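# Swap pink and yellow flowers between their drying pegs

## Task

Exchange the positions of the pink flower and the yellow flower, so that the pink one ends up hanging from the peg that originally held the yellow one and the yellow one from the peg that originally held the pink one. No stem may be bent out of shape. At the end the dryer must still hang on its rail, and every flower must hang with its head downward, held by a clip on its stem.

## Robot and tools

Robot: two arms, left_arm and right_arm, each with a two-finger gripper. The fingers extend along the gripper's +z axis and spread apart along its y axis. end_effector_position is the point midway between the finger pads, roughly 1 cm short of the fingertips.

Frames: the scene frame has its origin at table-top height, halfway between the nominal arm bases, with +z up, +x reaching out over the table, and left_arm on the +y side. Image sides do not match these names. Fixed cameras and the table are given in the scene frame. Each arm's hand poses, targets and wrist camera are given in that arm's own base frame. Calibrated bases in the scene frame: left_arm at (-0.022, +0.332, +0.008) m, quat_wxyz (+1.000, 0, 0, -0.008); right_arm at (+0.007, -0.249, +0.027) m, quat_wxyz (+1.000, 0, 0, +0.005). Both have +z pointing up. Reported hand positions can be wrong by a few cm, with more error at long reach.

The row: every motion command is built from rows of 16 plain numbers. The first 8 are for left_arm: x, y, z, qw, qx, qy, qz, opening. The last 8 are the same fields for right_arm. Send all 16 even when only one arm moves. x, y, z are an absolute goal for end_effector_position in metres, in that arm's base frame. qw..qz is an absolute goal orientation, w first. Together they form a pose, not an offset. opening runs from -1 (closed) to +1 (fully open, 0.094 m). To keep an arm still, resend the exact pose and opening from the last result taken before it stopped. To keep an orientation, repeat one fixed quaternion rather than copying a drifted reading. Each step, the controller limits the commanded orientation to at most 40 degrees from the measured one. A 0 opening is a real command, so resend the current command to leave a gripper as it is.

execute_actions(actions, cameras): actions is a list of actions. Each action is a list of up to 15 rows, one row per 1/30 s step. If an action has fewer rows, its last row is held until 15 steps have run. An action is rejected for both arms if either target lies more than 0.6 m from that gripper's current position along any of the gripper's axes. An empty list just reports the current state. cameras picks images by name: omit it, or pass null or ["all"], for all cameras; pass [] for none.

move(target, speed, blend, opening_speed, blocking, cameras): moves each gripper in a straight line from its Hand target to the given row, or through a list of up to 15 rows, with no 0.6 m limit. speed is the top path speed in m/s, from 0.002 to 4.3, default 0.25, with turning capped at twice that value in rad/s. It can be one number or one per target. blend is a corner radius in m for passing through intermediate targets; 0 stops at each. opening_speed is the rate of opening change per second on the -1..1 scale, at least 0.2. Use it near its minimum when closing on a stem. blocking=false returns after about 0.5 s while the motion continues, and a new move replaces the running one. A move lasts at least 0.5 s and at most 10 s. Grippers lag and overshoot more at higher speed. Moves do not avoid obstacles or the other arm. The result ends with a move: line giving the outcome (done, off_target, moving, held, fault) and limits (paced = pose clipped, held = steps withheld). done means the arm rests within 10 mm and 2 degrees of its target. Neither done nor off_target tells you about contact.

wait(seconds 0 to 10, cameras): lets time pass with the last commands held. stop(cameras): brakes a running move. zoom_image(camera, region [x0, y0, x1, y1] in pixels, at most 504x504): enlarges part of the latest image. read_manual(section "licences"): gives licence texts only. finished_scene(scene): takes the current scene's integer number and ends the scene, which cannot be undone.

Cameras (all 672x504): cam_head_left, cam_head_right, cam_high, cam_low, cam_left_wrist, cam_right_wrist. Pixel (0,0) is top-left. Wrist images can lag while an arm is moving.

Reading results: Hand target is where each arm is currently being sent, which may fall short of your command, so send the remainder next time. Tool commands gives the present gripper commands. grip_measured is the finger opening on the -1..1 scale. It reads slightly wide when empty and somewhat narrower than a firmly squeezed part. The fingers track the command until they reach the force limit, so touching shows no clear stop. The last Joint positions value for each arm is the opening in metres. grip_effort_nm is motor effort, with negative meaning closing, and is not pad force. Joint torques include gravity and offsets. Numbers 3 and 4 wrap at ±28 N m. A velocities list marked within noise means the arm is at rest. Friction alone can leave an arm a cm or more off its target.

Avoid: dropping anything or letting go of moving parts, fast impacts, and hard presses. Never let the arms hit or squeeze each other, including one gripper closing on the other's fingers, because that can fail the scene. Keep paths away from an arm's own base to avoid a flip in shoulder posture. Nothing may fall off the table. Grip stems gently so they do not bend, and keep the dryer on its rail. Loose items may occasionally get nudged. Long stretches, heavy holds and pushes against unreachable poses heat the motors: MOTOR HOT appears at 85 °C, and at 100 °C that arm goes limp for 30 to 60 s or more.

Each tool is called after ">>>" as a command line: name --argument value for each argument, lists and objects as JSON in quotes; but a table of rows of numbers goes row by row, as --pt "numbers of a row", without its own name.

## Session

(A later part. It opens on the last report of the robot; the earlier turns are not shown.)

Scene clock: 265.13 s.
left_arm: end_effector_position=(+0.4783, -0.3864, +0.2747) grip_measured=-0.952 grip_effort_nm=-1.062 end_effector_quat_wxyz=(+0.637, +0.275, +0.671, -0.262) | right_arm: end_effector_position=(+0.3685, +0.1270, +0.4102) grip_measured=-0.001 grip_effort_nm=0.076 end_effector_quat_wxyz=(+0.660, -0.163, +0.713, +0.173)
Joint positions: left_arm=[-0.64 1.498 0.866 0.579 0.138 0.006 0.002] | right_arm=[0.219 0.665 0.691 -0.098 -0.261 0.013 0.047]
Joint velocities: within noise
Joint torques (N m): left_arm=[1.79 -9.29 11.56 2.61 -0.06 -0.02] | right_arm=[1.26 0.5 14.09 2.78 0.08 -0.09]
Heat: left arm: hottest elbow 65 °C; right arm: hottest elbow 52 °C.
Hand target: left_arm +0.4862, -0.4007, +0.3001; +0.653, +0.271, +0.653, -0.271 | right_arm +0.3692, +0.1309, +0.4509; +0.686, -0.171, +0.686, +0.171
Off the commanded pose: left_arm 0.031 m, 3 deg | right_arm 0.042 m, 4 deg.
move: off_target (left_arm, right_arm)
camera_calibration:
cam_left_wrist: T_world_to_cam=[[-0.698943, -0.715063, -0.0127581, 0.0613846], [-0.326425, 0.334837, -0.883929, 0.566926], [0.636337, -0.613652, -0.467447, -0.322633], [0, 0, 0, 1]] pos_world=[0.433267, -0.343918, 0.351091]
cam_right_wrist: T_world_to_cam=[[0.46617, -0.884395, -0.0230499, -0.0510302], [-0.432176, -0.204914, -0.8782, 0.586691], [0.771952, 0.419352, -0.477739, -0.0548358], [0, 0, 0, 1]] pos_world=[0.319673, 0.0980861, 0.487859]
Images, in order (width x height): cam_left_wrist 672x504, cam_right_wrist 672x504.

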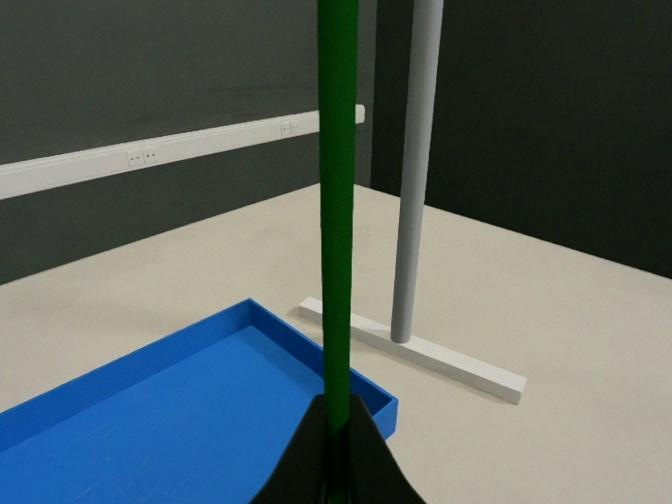

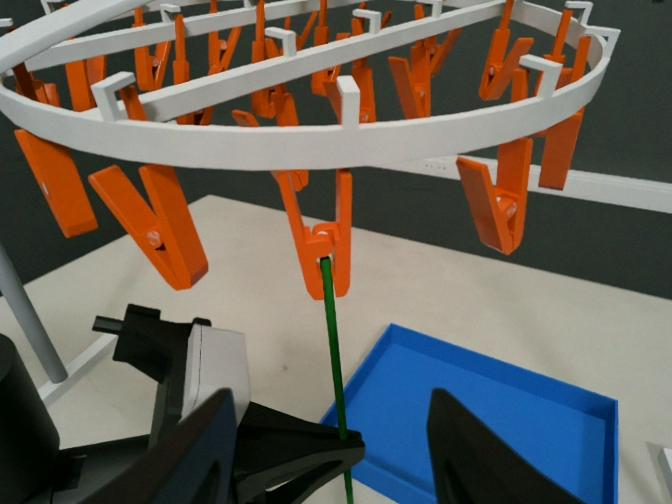

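>>> move --pt "0.488 -0.402 0.300 0.653 0.271 0.653 -0.271 -0.97 0.415 0.16 0.462 0.6861 -0.1711 0.6861 0.1711 0.0" --pt "0.488 -0.402 0.300 0.653 0.271 0.653 -0.271 -0.97 0.457 0.186 0.465 0.6861 -0.1711 0.6861 0.1711 0.0" --speed 0.06

>>> zoom_image --camera "cam_right_wrist" --region '[200, 250, 452, 502]'

>>> zoom_image --camera "cam_head_left" --region '[290, 20, 370, 100]'

>>> zoom_image --camera "cam_low" --region '[250, 130, 330, 210]'

Scene clock: 276.73 s.
left_arm: end_effector_position=(+0.4783, -0.3864, +0.2747) grip_measured=-0.952 grip_effort_nm=-1.062 end_effector_quat_wxyz=(+0.637, +0.275, +0.671, -0.262) | right_arm: end_effector_position=(+0.4506, +0.1788, +0.4245) grip_measured=-0.001 grip_effort_nm=0.076 end_effector_quat_wxyz=(+0.660, -0.166, +0.713, +0.170)
Joint positions: left_arm=[-0.64 1.498 0.866 0.579 0.138 0.006 0.002] | right_arm=[0.323 0.961 0.862 0.028 -0.158 0.013 0.047]
Joint velocities: within noise
Joint torques (N m): left_arm=[1.73 -9.29 11.56 2.62 -0.06 -0.02] | right_arm=[1.32 -4.37 14 2.76 0.07 -0.09]
Heat: left arm: hottest elbow 65 °C; right arm: hottest elbow 54 °C.
Hand target: left_arm +0.4862, -0.4007, +0.3001; +0.653, +0.271, +0.653, -0.271 | right_arm +0.4541, +0.1848, +0.4640; +0.686, -0.171, +0.686, +0.171
Off the commanded pose: left_arm 0.031 m, 3 deg | right_arm 0.042 m, 4 deg.
move: off_target (left_arm, right_arm)
camera_calibration:
cam_left_wrist: T_world_to_cam=[[-0.698943, -0.715063, -0.0127581, 0.0613846], [-0.326425, 0.334837, -0.883929, 0.566926], [0.636337, -0.613652, -0.467447, -0.322633], [0, 0, 0, 1]] pos_world=[0.433267, -0.343918, 0.351091]
cam_right_wrist: T_world_to_cam=[[0.466761, -0.884247, -0.0155362, -0.0466567], [-0.429324, -0.211196, -0.87811, 0.645212], [0.773185, 0.416538, -0.478206, -0.132945], [0, 0, 0, 1]] pos_world=[0.401574, 0.150387, 0.502267]

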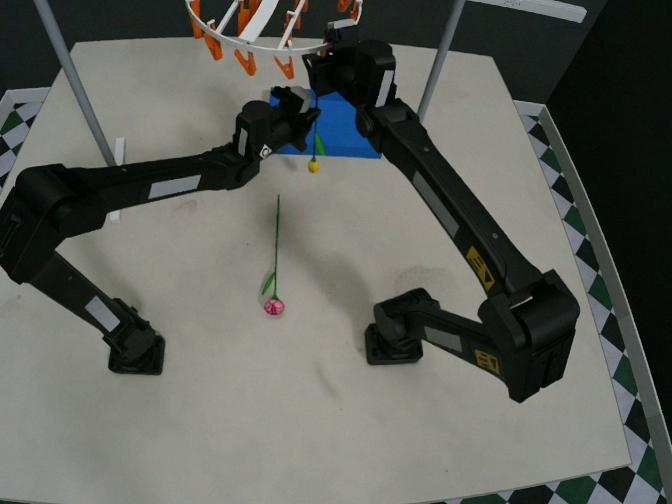

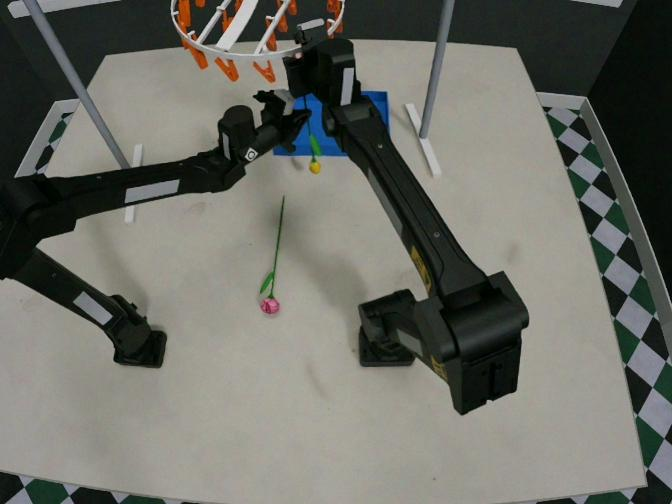

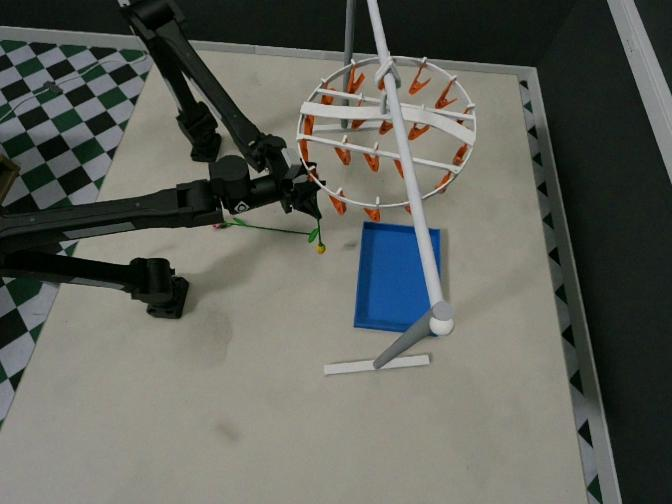

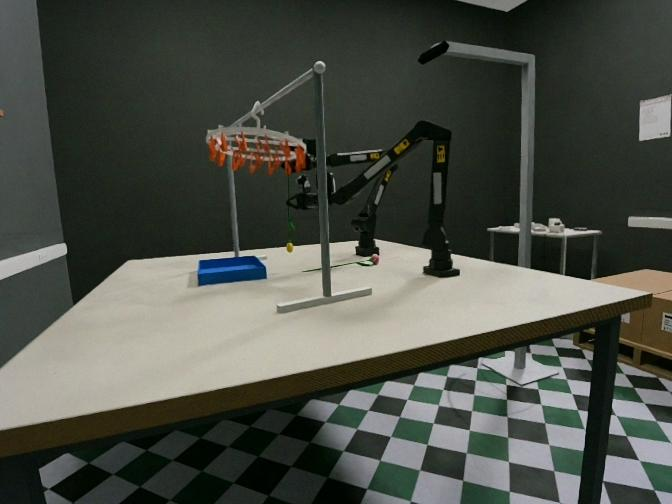

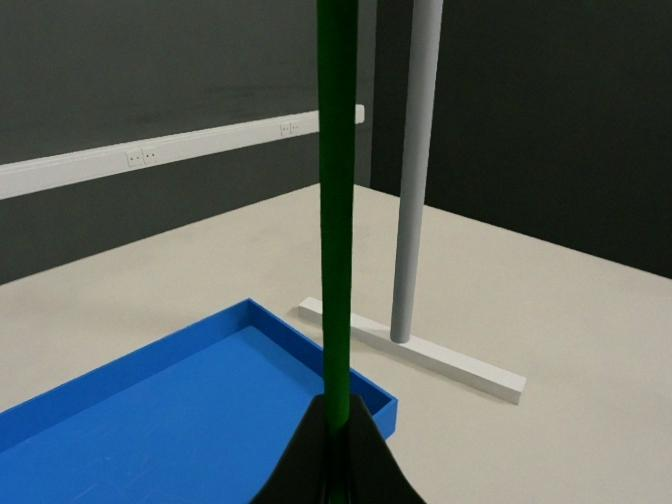

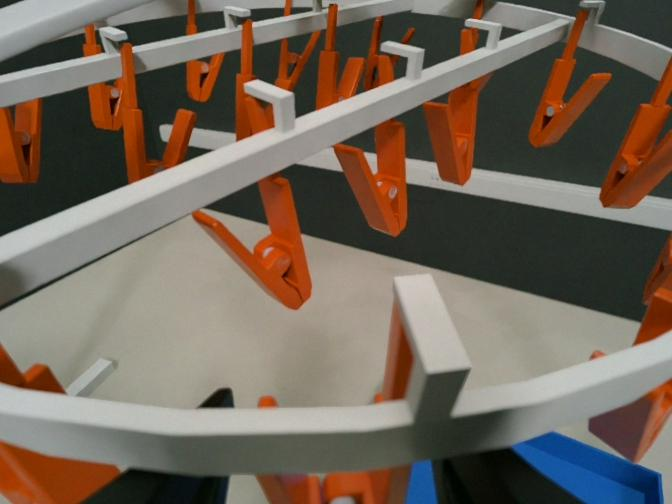

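Scaled by 2.000 from the camera's 672x504 image, which has a finer 960x720 frame.

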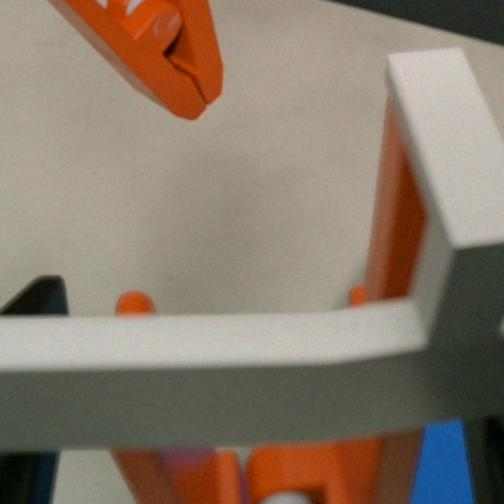

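Scaled by 6.300 from the camera's 672x504 image, which has a finer 960x720 frame.

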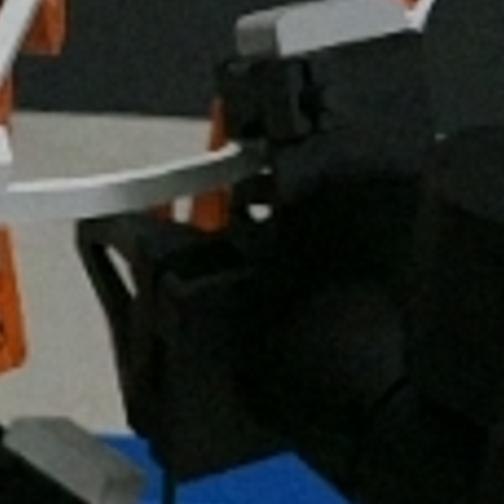

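Scaled by 6.300 from the camera's 672x504 image, which has a finer 960x720 frame.

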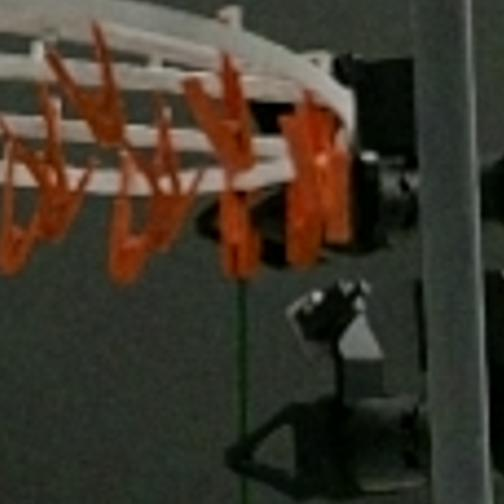

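>>> move --target '[0.488,-0.402,0.300,0.653,0.271,0.653,-0.271,-0.97,0.457,0.186,0.465,0.6861,-0.1711,0.6861,0.1711,-0.58]' --speed 0.06 --opening_speed 0.3 --cameras '["cam_low","cam_right_wrist","cam_head_left"]'

>>> zoom_image --camera "cam_right_wrist" --region '[200, 250, 452, 502]'

>>> zoom_image --camera "cam_low" --region '[260, 140, 320, 200]'

Scene clock: 282.57 s.
left_arm: end_effector_position=(+0.4783, -0.3864, +0.2744) grip_measured=-0.952 grip_effort_nm=-1.067 end_effector_quat_wxyz=(+0.637, +0.275, +0.671, -0.262) | right_arm: end_effector_position=(+0.4506, +0.1787, +0.4246) grip_measured=-0.571 grip_effort_nm=-0.999 end_effector_quat_wxyz=(+0.660, -0.165, +0.712, +0.170)
Joint positions: left_arm=[-0.64 1.498 0.866 0.579 0.138 0.006 0.002] | right_arm=[0.323 0.961 0.862 0.028 -0.157 0.013 0.02]
Joint velocities: within noise
Joint torques (N m): left_arm=[1.73 -9.35 11.58 2.62 -0.06 -0.02] | right_arm=[1.49 -4.37 14.05 2.76 0.05 -0.08]
Heat: left arm: hottest elbow 65 °C; right arm: hottest elbow 54 °C.
Hand target: left_arm +0.4862, -0.4007, +0.3002; +0.653, +0.271, +0.653, -0.271 | right_arm +0.4542, +0.1849, +0.4641; +0.686, -0.171, +0.686, +0.171
Off the commanded pose: left_arm 0.031 m, 3 deg | right_arm 0.042 m, 4 deg.
move: off_target (left_arm, right_arm)
camera_calibration:
cam_right_wrist: T_world_to_cam=[[0.466098, -0.884599, -0.0154205, -0.0464833], [-0.429203, -0.210839, -0.878255, 0.645249], [0.773652, 0.415972, -0.477943, -0.133089], [0, 0, 0, 1]] pos_world=[0.401573, 0.150286, 0.502368]
Images, in order (width x height): cam_head_left 672x504, cam_low 672x504, cam_right_wrist 672x504.

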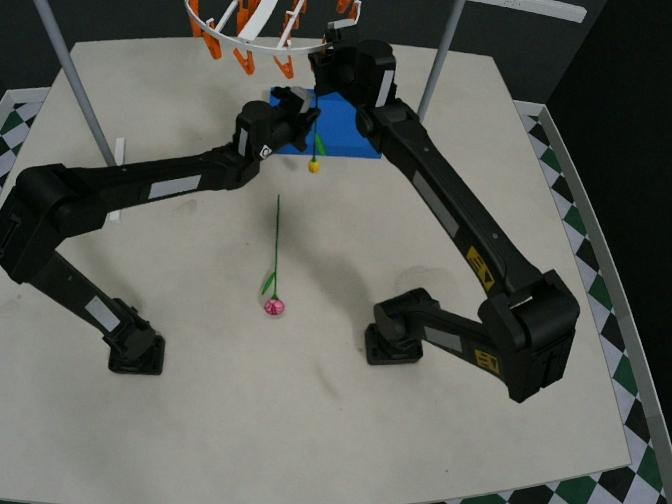

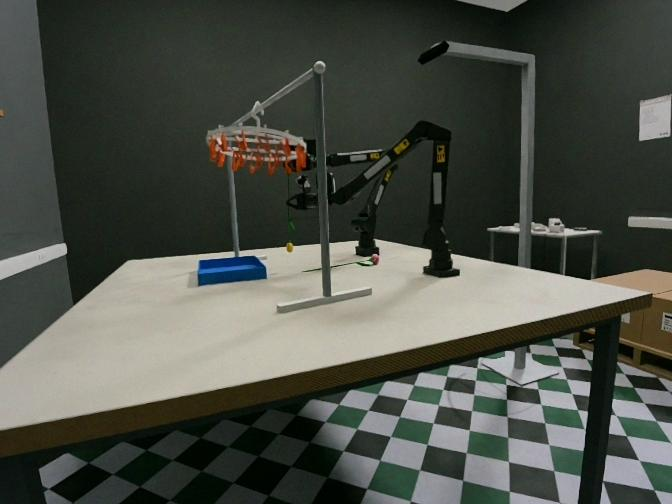

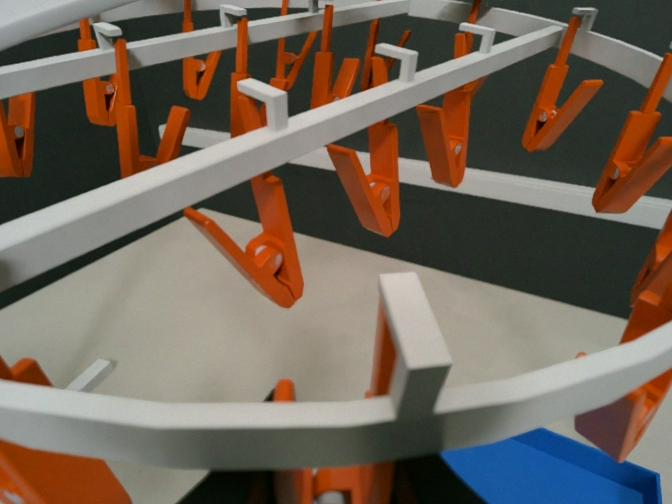

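Scaled by 2.000 from the camera's 672x504 image, which has a finer 960x720 frame.

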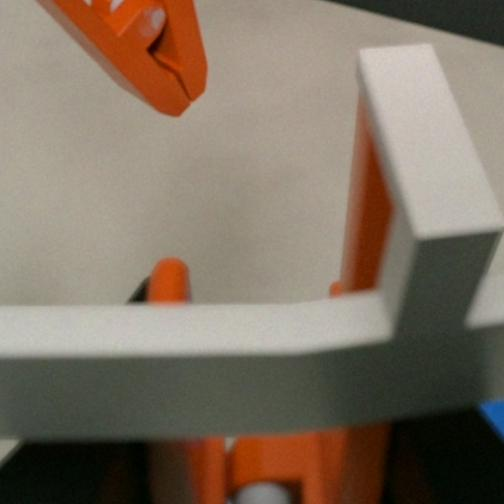

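Scaled by 8.400 from the camera's 672x504 image, which has a finer 960x720 frame.

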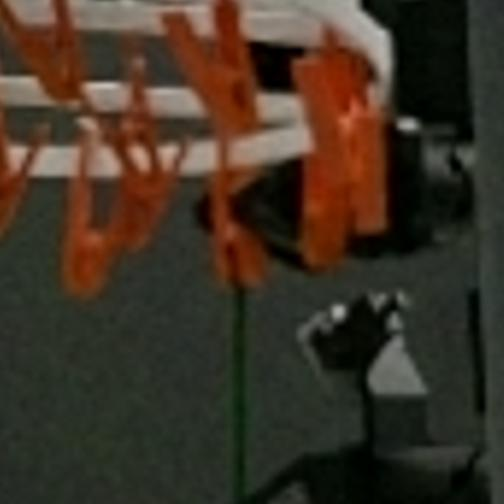

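>>> move --target '[0.482,-0.392,0.248,0.653,0.271,0.653,-0.271,-0.97,0.457,0.186,0.465,0.6861,-0.1711,0.6861,0.1711,-0.58]' --speed 0.04 --cameras '["cam_low","cam_right_wrist","cam_head_left","cam_head_right"]'

>>> zoom_image --camera "cam_head_right" --region '[270, 40, 340, 110]'

>>> zoom_image --camera "cam_low" --region '[260, 140, 320, 200]'

Scene clock: 287.27 s.
left_arm: end_effector_position=(+0.4815, -0.3895, +0.2480) grip_measured=-0.952 grip_effort_nm=-1.062 end_effector_quat_wxyz=(+0.649, +0.273, +0.658, -0.266) | right_arm: end_effector_position=(+0.4506, +0.1787, +0.4246) grip_measured=-0.572 grip_effort_nm=-1.028 end_effector_quat_wxyz=(+0.660, -0.165, +0.712, +0.170)
Joint positions: left_arm=[-0.64 1.577 0.839 0.723 0.142 0.006 0.002] | right_arm=[0.323 0.961 0.862 0.028 -0.157 0.013 0.02]
Joint velocities: within noise
Joint torques (N m): left_arm=[2.43 -9.99 7.2 3.12 0.15 -0.01] | right_arm=[1.32 -4.54 14.06 2.77 0.06 -0.08]
Heat: left arm: hottest elbow 65 °C; right arm: hottest elbow 55 °C.
Hand target: left_arm +0.4819, -0.3920, +0.2479; +0.653, +0.271, +0.653, -0.271 | right_arm +0.4542, +0.1849, +0.4641; +0.686, -0.171, +0.686, +0.171
Off the commanded pose: left_arm 0.003 m, 1 deg | right_arm 0.042 m, 4 deg.
move: off_target (right_arm)
camera_calibration:
cam_right_wrist: T_world_to_cam=[[0.466098, -0.884599, -0.0154205, -0.0464833], [-0.429203, -0.210839, -0.878255, 0.645249], [0.773652, 0.415972, -0.477943, -0.133089], [0, 0, 0, 1]] pos_world=[0.401573, 0.150286, 0.502368]
Images, in order (width x height): cam_head_left 672x504, cam_head_right 672x504, cam_low 672x504, cam_right_wrist 672x504.

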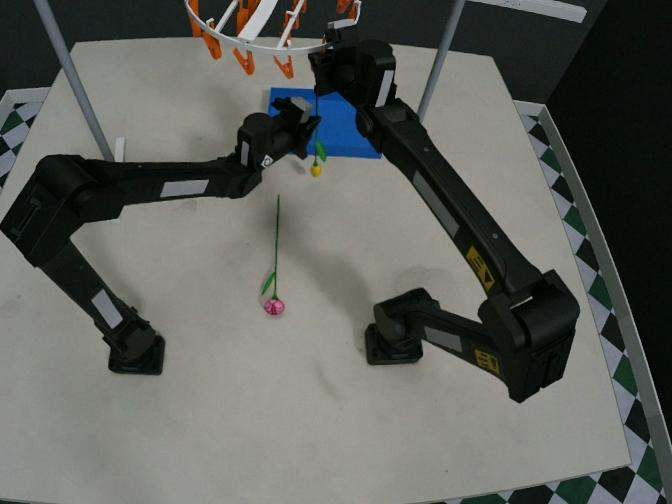

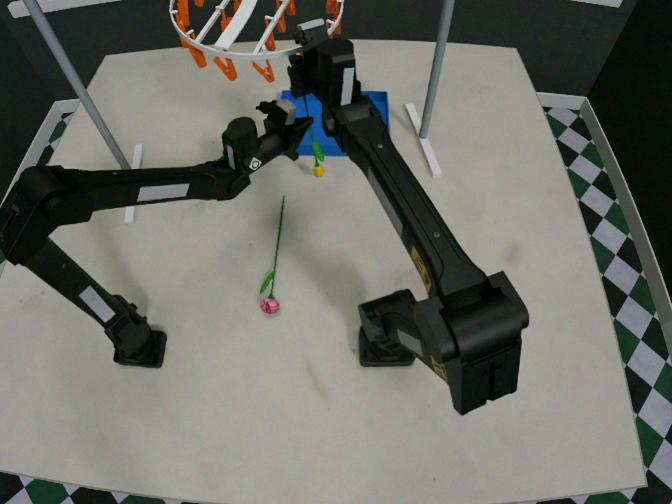

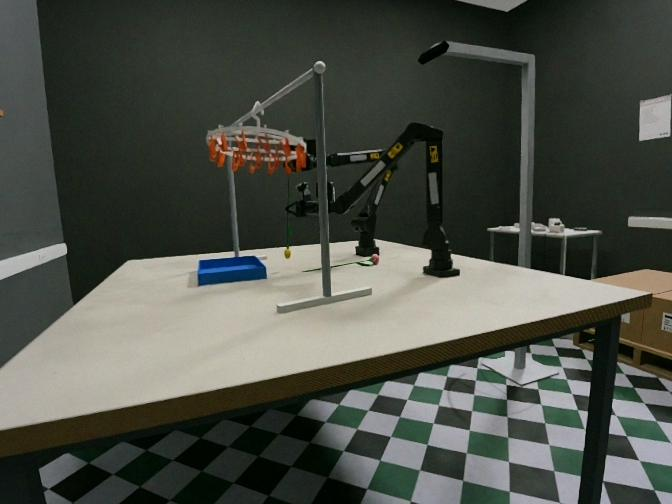

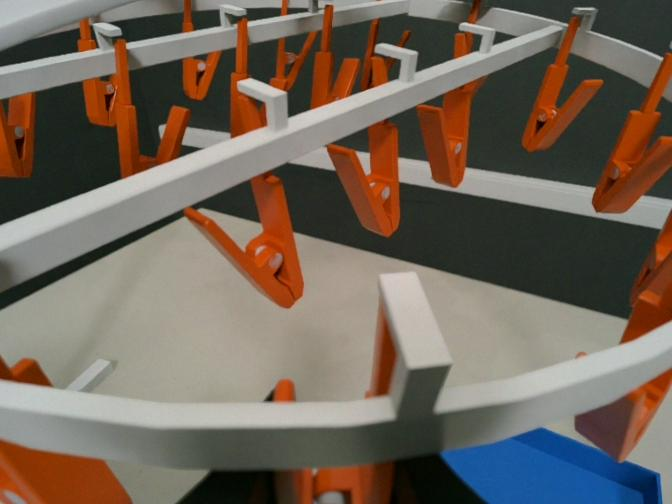

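Scaled by 7.200 from the camera's 672x504 image, which has a finer 960x720 frame.

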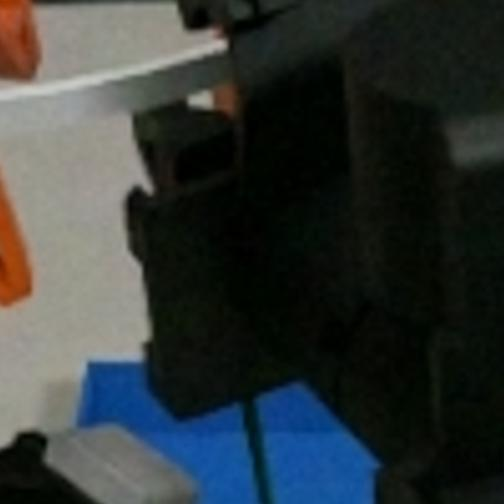

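Scaled by 8.400 from the camera's 672x504 image, which has a finer 960x720 frame.

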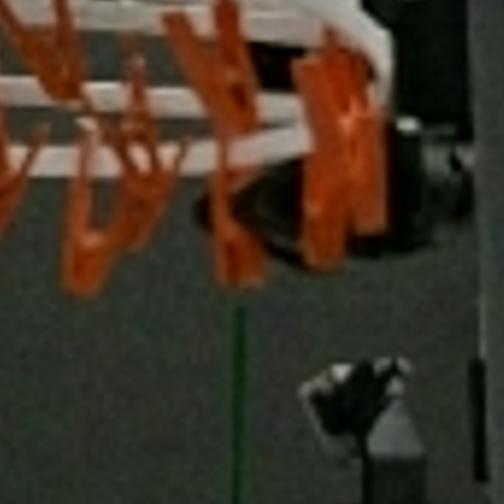

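>>> move --pt "0.482 -0.392 0.236 0.653 0.271 0.653 -0.271 -0.97 0.457 0.186 0.465 0.6861 -0.1711 0.6861 0.1711 -0.58" --pt "0.34 -0.24 0.238 0.653 0.271 0.653 -0.271 -0.97 0.457 0.186 0.465 0.6861 -0.1711 0.6861 0.1711 -0.58" --pt "0.32 -0.20 0.26 0.653 0.271 0.653 -0.271 -0.97 0.457 0.186 0.465 0.6861 -0.1711 0.6861 0.1711 0.0" --pt "0.32 -0.20 0.26 0.653 0.271 0.653 -0.271 -0.97 0.34 0.115 0.46 0.6861 -0.1711 0.6861 0.1711 0.0" --speed 0.08 --opening_speed 0.5

Scene clock: 305.57 s.
left_arm: end_effector_position=(+0.3188, -0.2038, +0.2561) grip_measured=-0.952 grip_effort_nm=-1.067 end_effector_quat_wxyz=(+0.651, +0.276, +0.653, -0.272) | right_arm: end_effector_position=(+0.3393, +0.1183, +0.4681) grip_measured=-0.001 grip_effort_nm=0.071 end_effector_quat_wxyz=(+0.690, -0.170, +0.681, +0.178)
Joint positions: left_arm=[-0.385 0.817 0.28 0.531 0.41 0.006 0.002] | right_arm=[0.193 0.579 0.762 -0.166 -0.303 0.013 0.047]
Joint velocities: within noise
Joint torques (N m): left_arm=[3.37 -2.61 8.16 1.73 0.14 -0.02] | right_arm=[-0.21 0.67 8.42 1.7 -0.1 -0.1]
Heat: left arm: hottest elbow 62 °C; right arm: hottest elbow 56 °C.
Hand target: left_arm +0.3200, -0.2001, +0.2600; +0.653, +0.271, +0.653, -0.271 | right_arm +0.3401, +0.1151, +0.4599; +0.686, -0.171, +0.686, +0.171
Off the commanded pose: left_arm 0.006 m, 1 deg | right_arm 0.009 m, 1 deg.
move: done; target 3's new opening was sent with right_arm's hand 0.042 m and 4 deg from that target
camera_calibration:
cam_left_wrist: T_world_to_cam=[[-0.710524, -0.703459, -0.0173392, 0.0875466], [-0.288466, 0.313661, -0.904657, 0.426337], [0.641828, -0.637778, -0.425788, -0.135066], [0, 0, 0, 1]] pos_world=[0.271877, -0.158282, 0.329697]
cam_right_wrist: T_world_to_cam=[[0.481554, -0.876416, 0.00116314, -0.0613705], [-0.350692, -0.193907, -0.916196, 0.611977], [0.803194, 0.44079, -0.400729, -0.0501942], [0, 0, 0, 1]] pos_world=[0.284484, 0.0870053, 0.540648]

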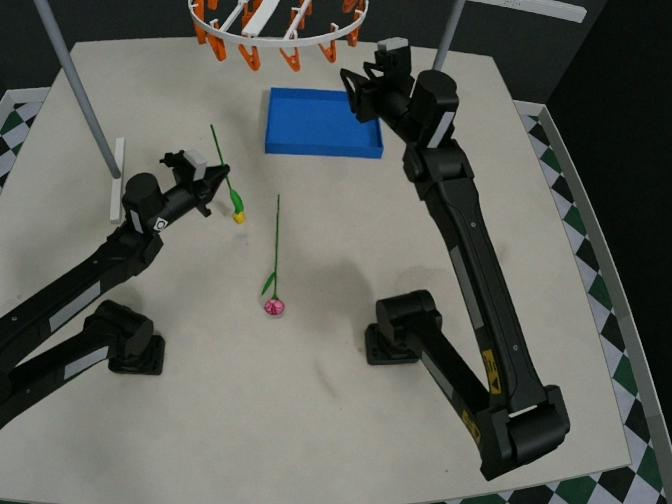

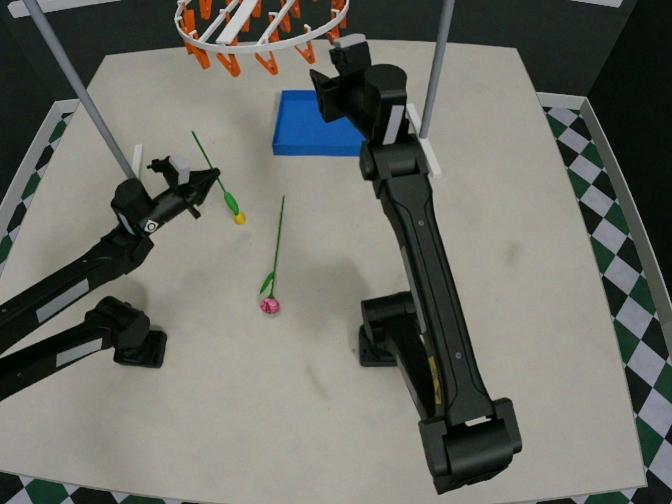

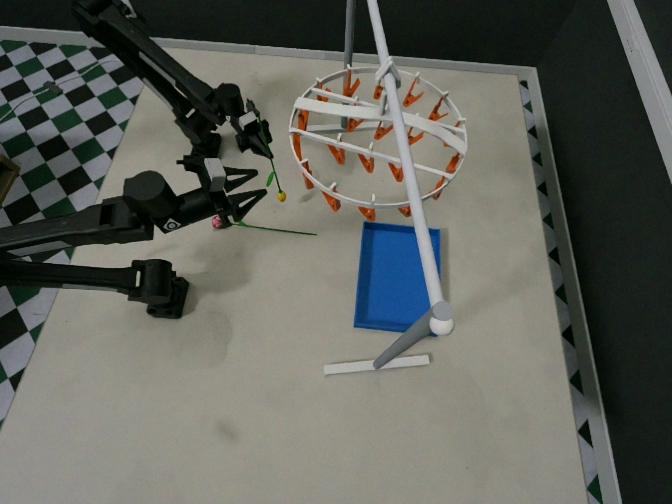

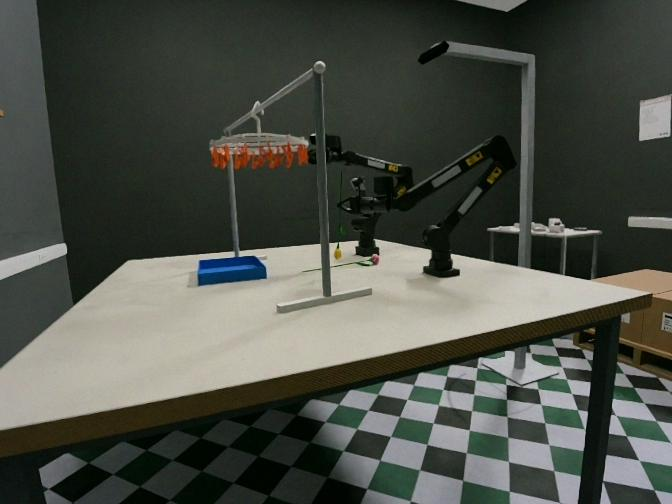

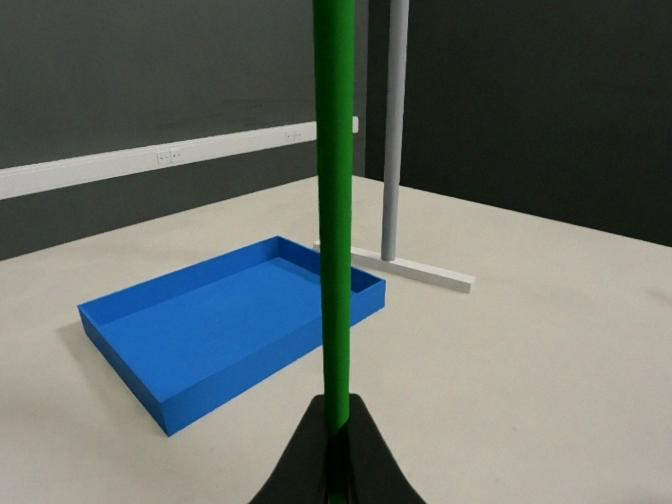

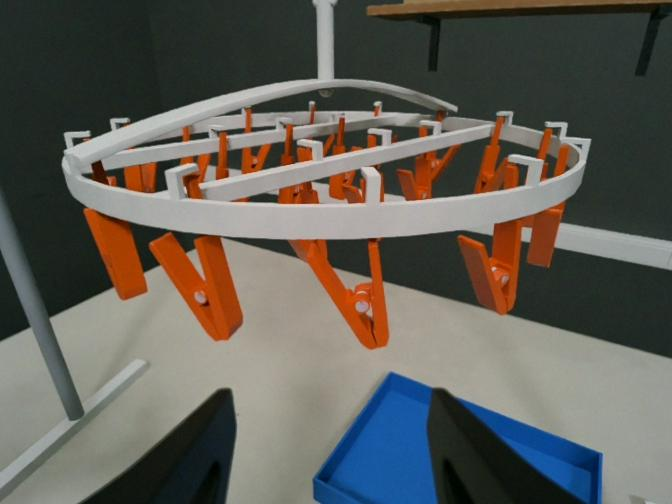

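>>> move --pt "0.33 -0.23 0.29 0.653 0.271 0.653 -0.271 -0.97 0.26 0.12 0.33 0.653 -0.271 0.653 0.271 -0.2" --pt "0.34 -0.26 0.30 0.653 0.271 0.653 -0.271 -0.97 0.23 0.19 0.21 0.653 -0.271 0.653 0.271 -0.2" --speed 0.12

Scene clock: 319.90 s.
left_arm: end_effector_position=(+0.3293, -0.2477, +0.2663) grip_measured=-0.952 grip_effort_nm=-1.067 end_effector_quat_wxyz=(+0.634, +0.273, +0.674, -0.263) | right_arm: end_effector_position=(+0.2320, +0.1881, +0.2146) grip_measured=-0.199 grip_effort_nm=-0.071 end_effector_quat_wxyz=(+0.653, -0.264, +0.656, +0.273)
Joint positions: left_arm=[-0.549 0.889 0.378 0.453 0.229 0.006 0.002] | right_arm=[0.554 0.343 0.058 0.286 -0.225 0.013 0.038]
Joint velocities: within noise
Joint torques (N m): left_arm=[1.67 -2.02 12.45 2.43 -0.06 -0.02] | right_arm=[1.32 5.07 8.28 2.67 0.08 -0.1]
Heat: left arm: hottest elbow 62 °C; right arm: hottest elbow 55 °C.
Hand target: left_arm +0.3377, -0.2583, +0.2999; +0.653, +0.271, +0.653, -0.271 | right_arm +0.2299, +0.1899, +0.2102; +0.653, -0.271, +0.653, +0.271
Off the commanded pose: left_arm 0.037 m, 3 deg | right_arm 0.005 m, 1 deg.
move: off_target (left_arm)
camera_calibration:
cam_left_wrist: T_world_to_cam=[[-0.698633, -0.715448, -0.00671725, 0.0544286], [-0.333336, 0.333781, -0.881747, 0.465954], [0.633086, -0.613779, -0.471675, -0.144407], [0, 0, 0, 1]] pos_world=[0.284767, -0.205219, 0.343106]
cam_right_wrist: T_world_to_cam=[[0.706606, -0.707597, -0.00378485, -0.031108], [-0.295867, -0.290585, -0.909958, 0.359713], [0.642784, 0.644101, -0.414684, -0.0944691], [0, 0, 0, 1]] pos_world=[0.189132, 0.143363, 0.288031]

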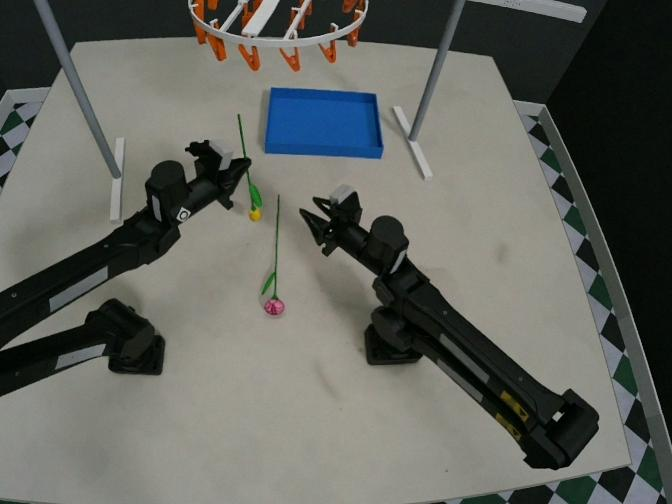

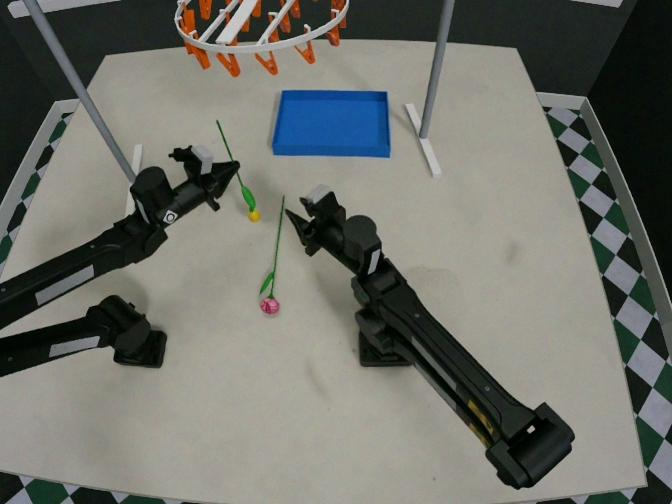

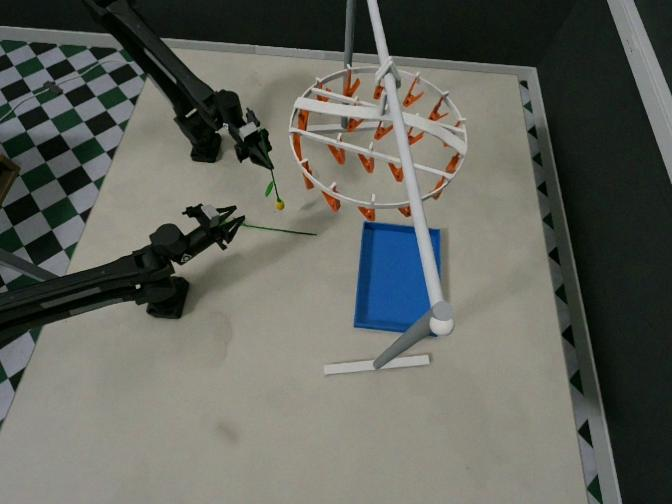

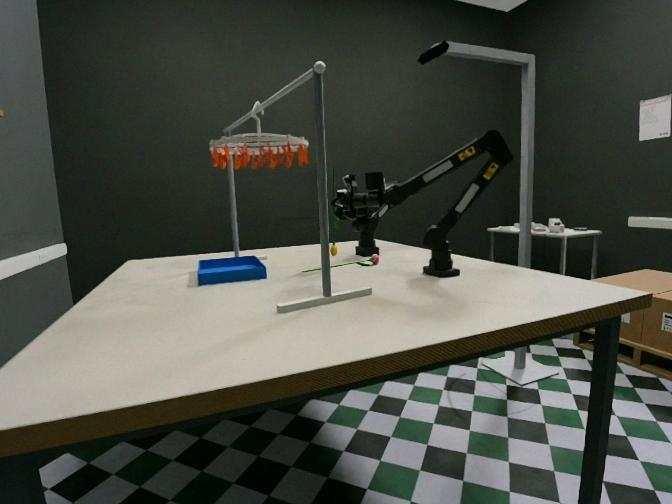

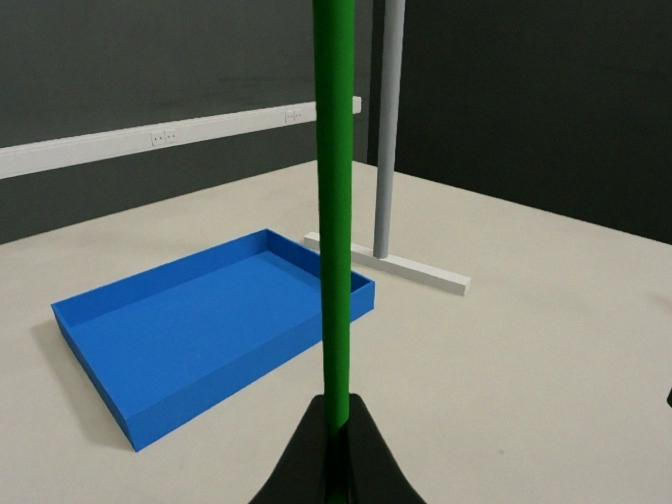

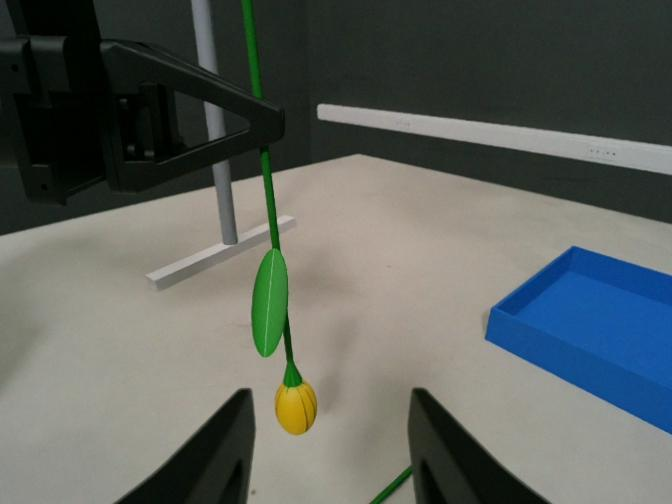

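>>> move --target '[0.34,-0.26,0.30,0.653,0.271,0.653,-0.271,-0.97,0.20,0.22,0.205,0.653,-0.271,0.653,0.271,-0.2]' --speed 0.1

>>> zoom_image --camera "cam_head_right" --region '[240, 180, 440, 330]'

Scene clock: 339.83 s.
left_arm: end_effector_position=(+0.3294, -0.2477, +0.2664) grip_measured=-0.952 grip_effort_nm=-1.067 end_effector_quat_wxyz=(+0.635, +0.273, +0.674, -0.263) | right_arm: end_effector_position=(+0.2023, +0.2186, +0.2091) grip_measured=-0.199 grip_effort_nm=-0.076 end_effector_quat_wxyz=(+0.652, -0.264, +0.656, +0.273)
Joint positions: left_arm=[-0.549 0.889 0.378 0.453 0.229 0.006 0.002] | right_arm=[0.889 0.334 0.043 0.291 0.109 0.013 0.038]
Joint velocities: within noise
Joint torques (N m): left_arm=[1.73 -2.08 12.44 2.43 -0.06 -0.02] | right_arm=[1.49 5.3 8.32 2.74 0.08 -0.09]
Heat: left arm: hottest elbow 65 °C; right arm: hottest elbow 52 °C.
Hand target: left_arm +0.3378, -0.2582, +0.2998; +0.653, +0.271, +0.653, -0.271 | right_arm +0.2000, +0.2199, +0.2050; +0.653, -0.271, +0.653, +0.271
Off the commanded pose: left_arm 0.037 m, 3 deg | right_arm 0.005 m, 1 deg.
move: off_target (left_arm)
camera_calibration:
cam_left_wrist: T_world_to_cam=[[-0.698362, -0.715712, -0.00675538, 0.05445], [-0.333418, 0.333658, -0.881763, 0.466112], [0.633342, -0.613538, -0.471645, -0.14452], [0, 0, 0, 1]] pos_world=[0.284967, -0.20522, 0.343206]
cam_right_wrist: T_world_to_cam=[[0.706877, -0.707326, -0.00396015, 0.0113989], [-0.296294, -0.291013, -0.909682, 0.354939], [0.642289, 0.644206, -0.415287, -0.0970324], [0, 0, 0, 1]] pos_world=[0.159432, 0.173864, 0.28263]

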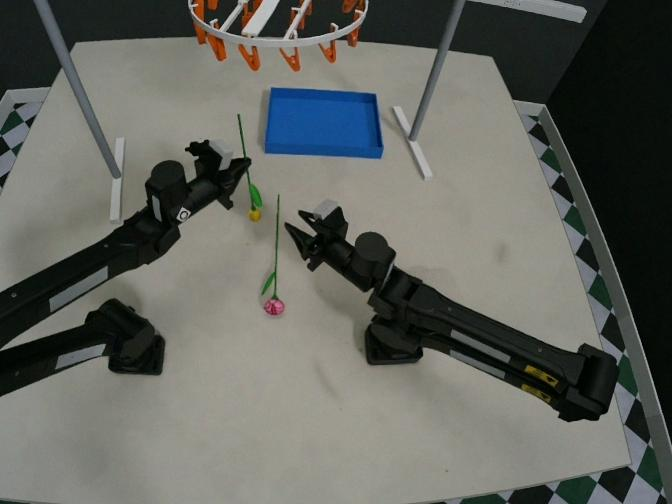

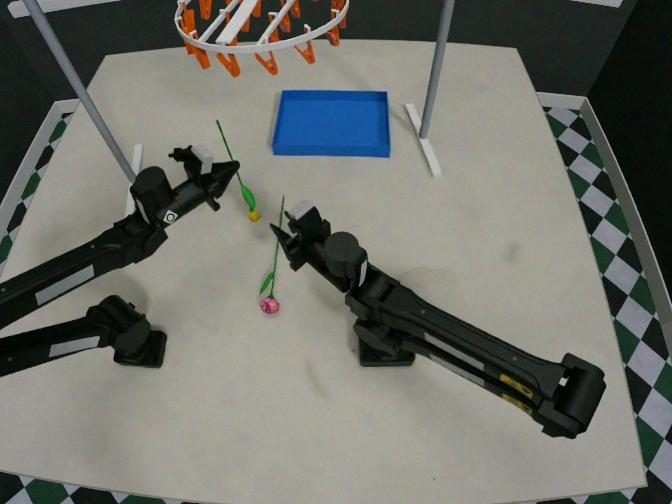

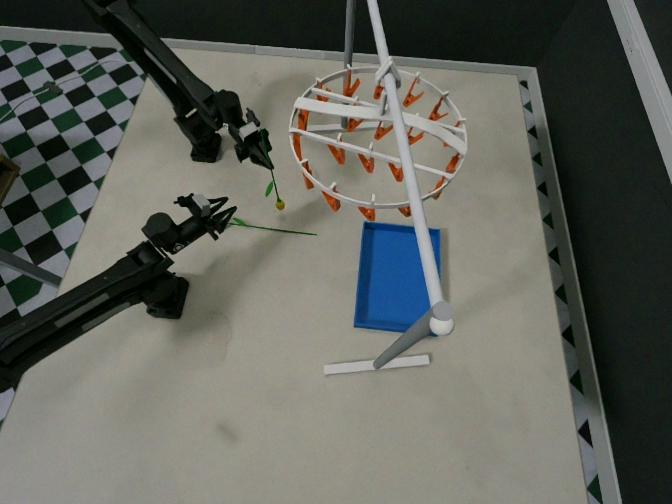

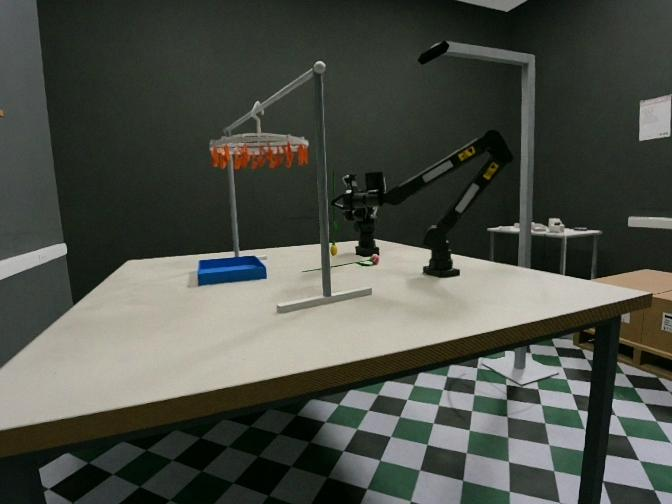

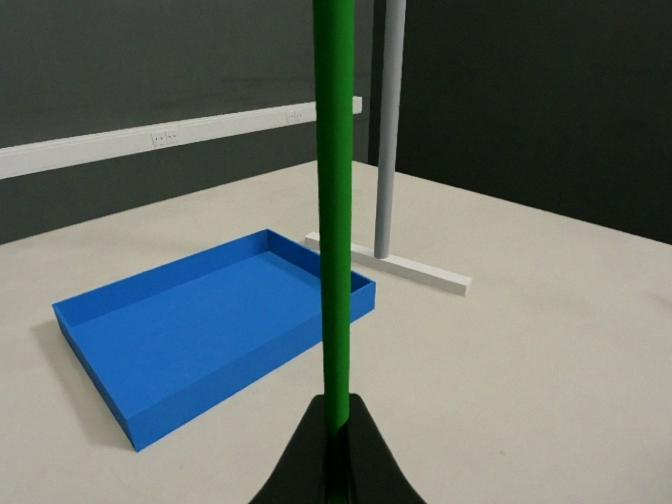

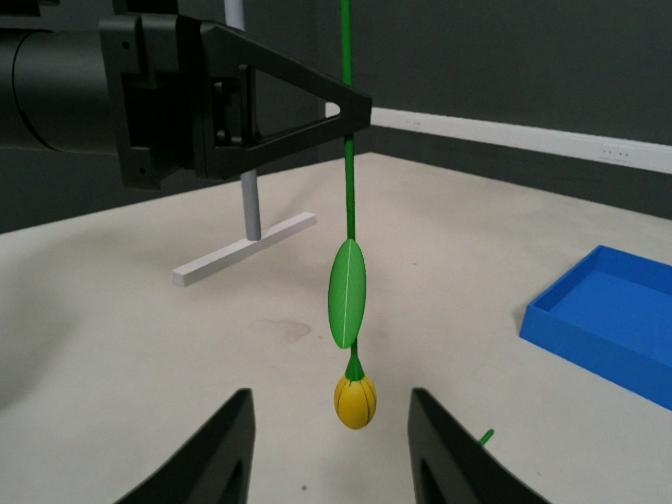

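Scaled by 2.520 from the camera's 672x504 image, which has a finer 960x720 frame.

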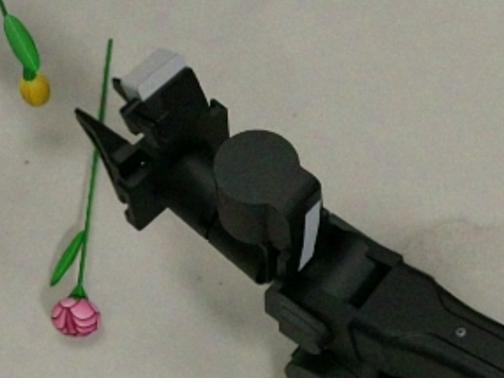

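>>> move --target '[0.34,-0.26,0.30,0.653,0.271,0.653,-0.271,-0.97,0.265,0.270,0.21,0.653,-0.271,0.653,0.271,-0.2]' --speed 0.1 --cameras '["cam_right_wrist"]'

Scene clock: 347.77 s.
left_arm: end_effector_position=(+0.3293, -0.2479, +0.2664) grip_measured=-0.952 grip_effort_nm=-1.067 end_effector_quat_wxyz=(+0.634, +0.273, +0.674, -0.263) | right_arm: end_effector_position=(+0.2513, +0.2607, +0.1841) grip_measured=-0.199 grip_effort_nm=-0.085 end_effector_quat_wxyz=(+0.631, -0.277, +0.672, +0.269)
Joint positions: left_arm=[-0.549 0.889 0.378 0.453 0.229 0.006 0.002] | right_arm=[0.815 0.947 0.127 0.762 0.02 0.013 0.038]
Joint velocities: within noise
Joint torques (N m): left_arm=[1.73 -2.08 12.42 2.43 -0.05 -0.02] | right_arm=[-0.21 0.21 10.35 2.84 -0.11 -0.08]
Heat: left arm: hottest elbow 65 °C; right arm: hottest elbow 52 °C.
Hand target: left_arm +0.3377, -0.2583, +0.2999; +0.653, +0.271, +0.653, -0.271 | right_arm +0.2636, +0.2687, +0.2101; +0.653, -0.271, +0.653, +0.271
Off the commanded pose: left_arm 0.037 m, 3 deg | right_arm 0.031 m, 3 deg.
move: off_target (left_arm, right_arm)
camera_calibration:
cam_right_wrist: T_world_to_cam=[[0.717413, -0.696641, -0.00314105, 0.00083512], [-0.327321, -0.333095, -0.884256, 0.373084], [0.614962, 0.635405, -0.466992, -0.147355], [0, 0, 0, 1]] pos_world=[0.212137, 0.218484, 0.261091]
Images, in order (width x height): cam_right_wrist 672x504.

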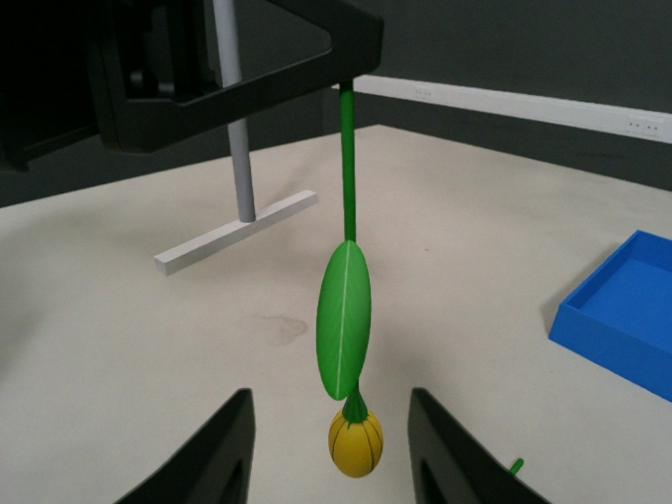

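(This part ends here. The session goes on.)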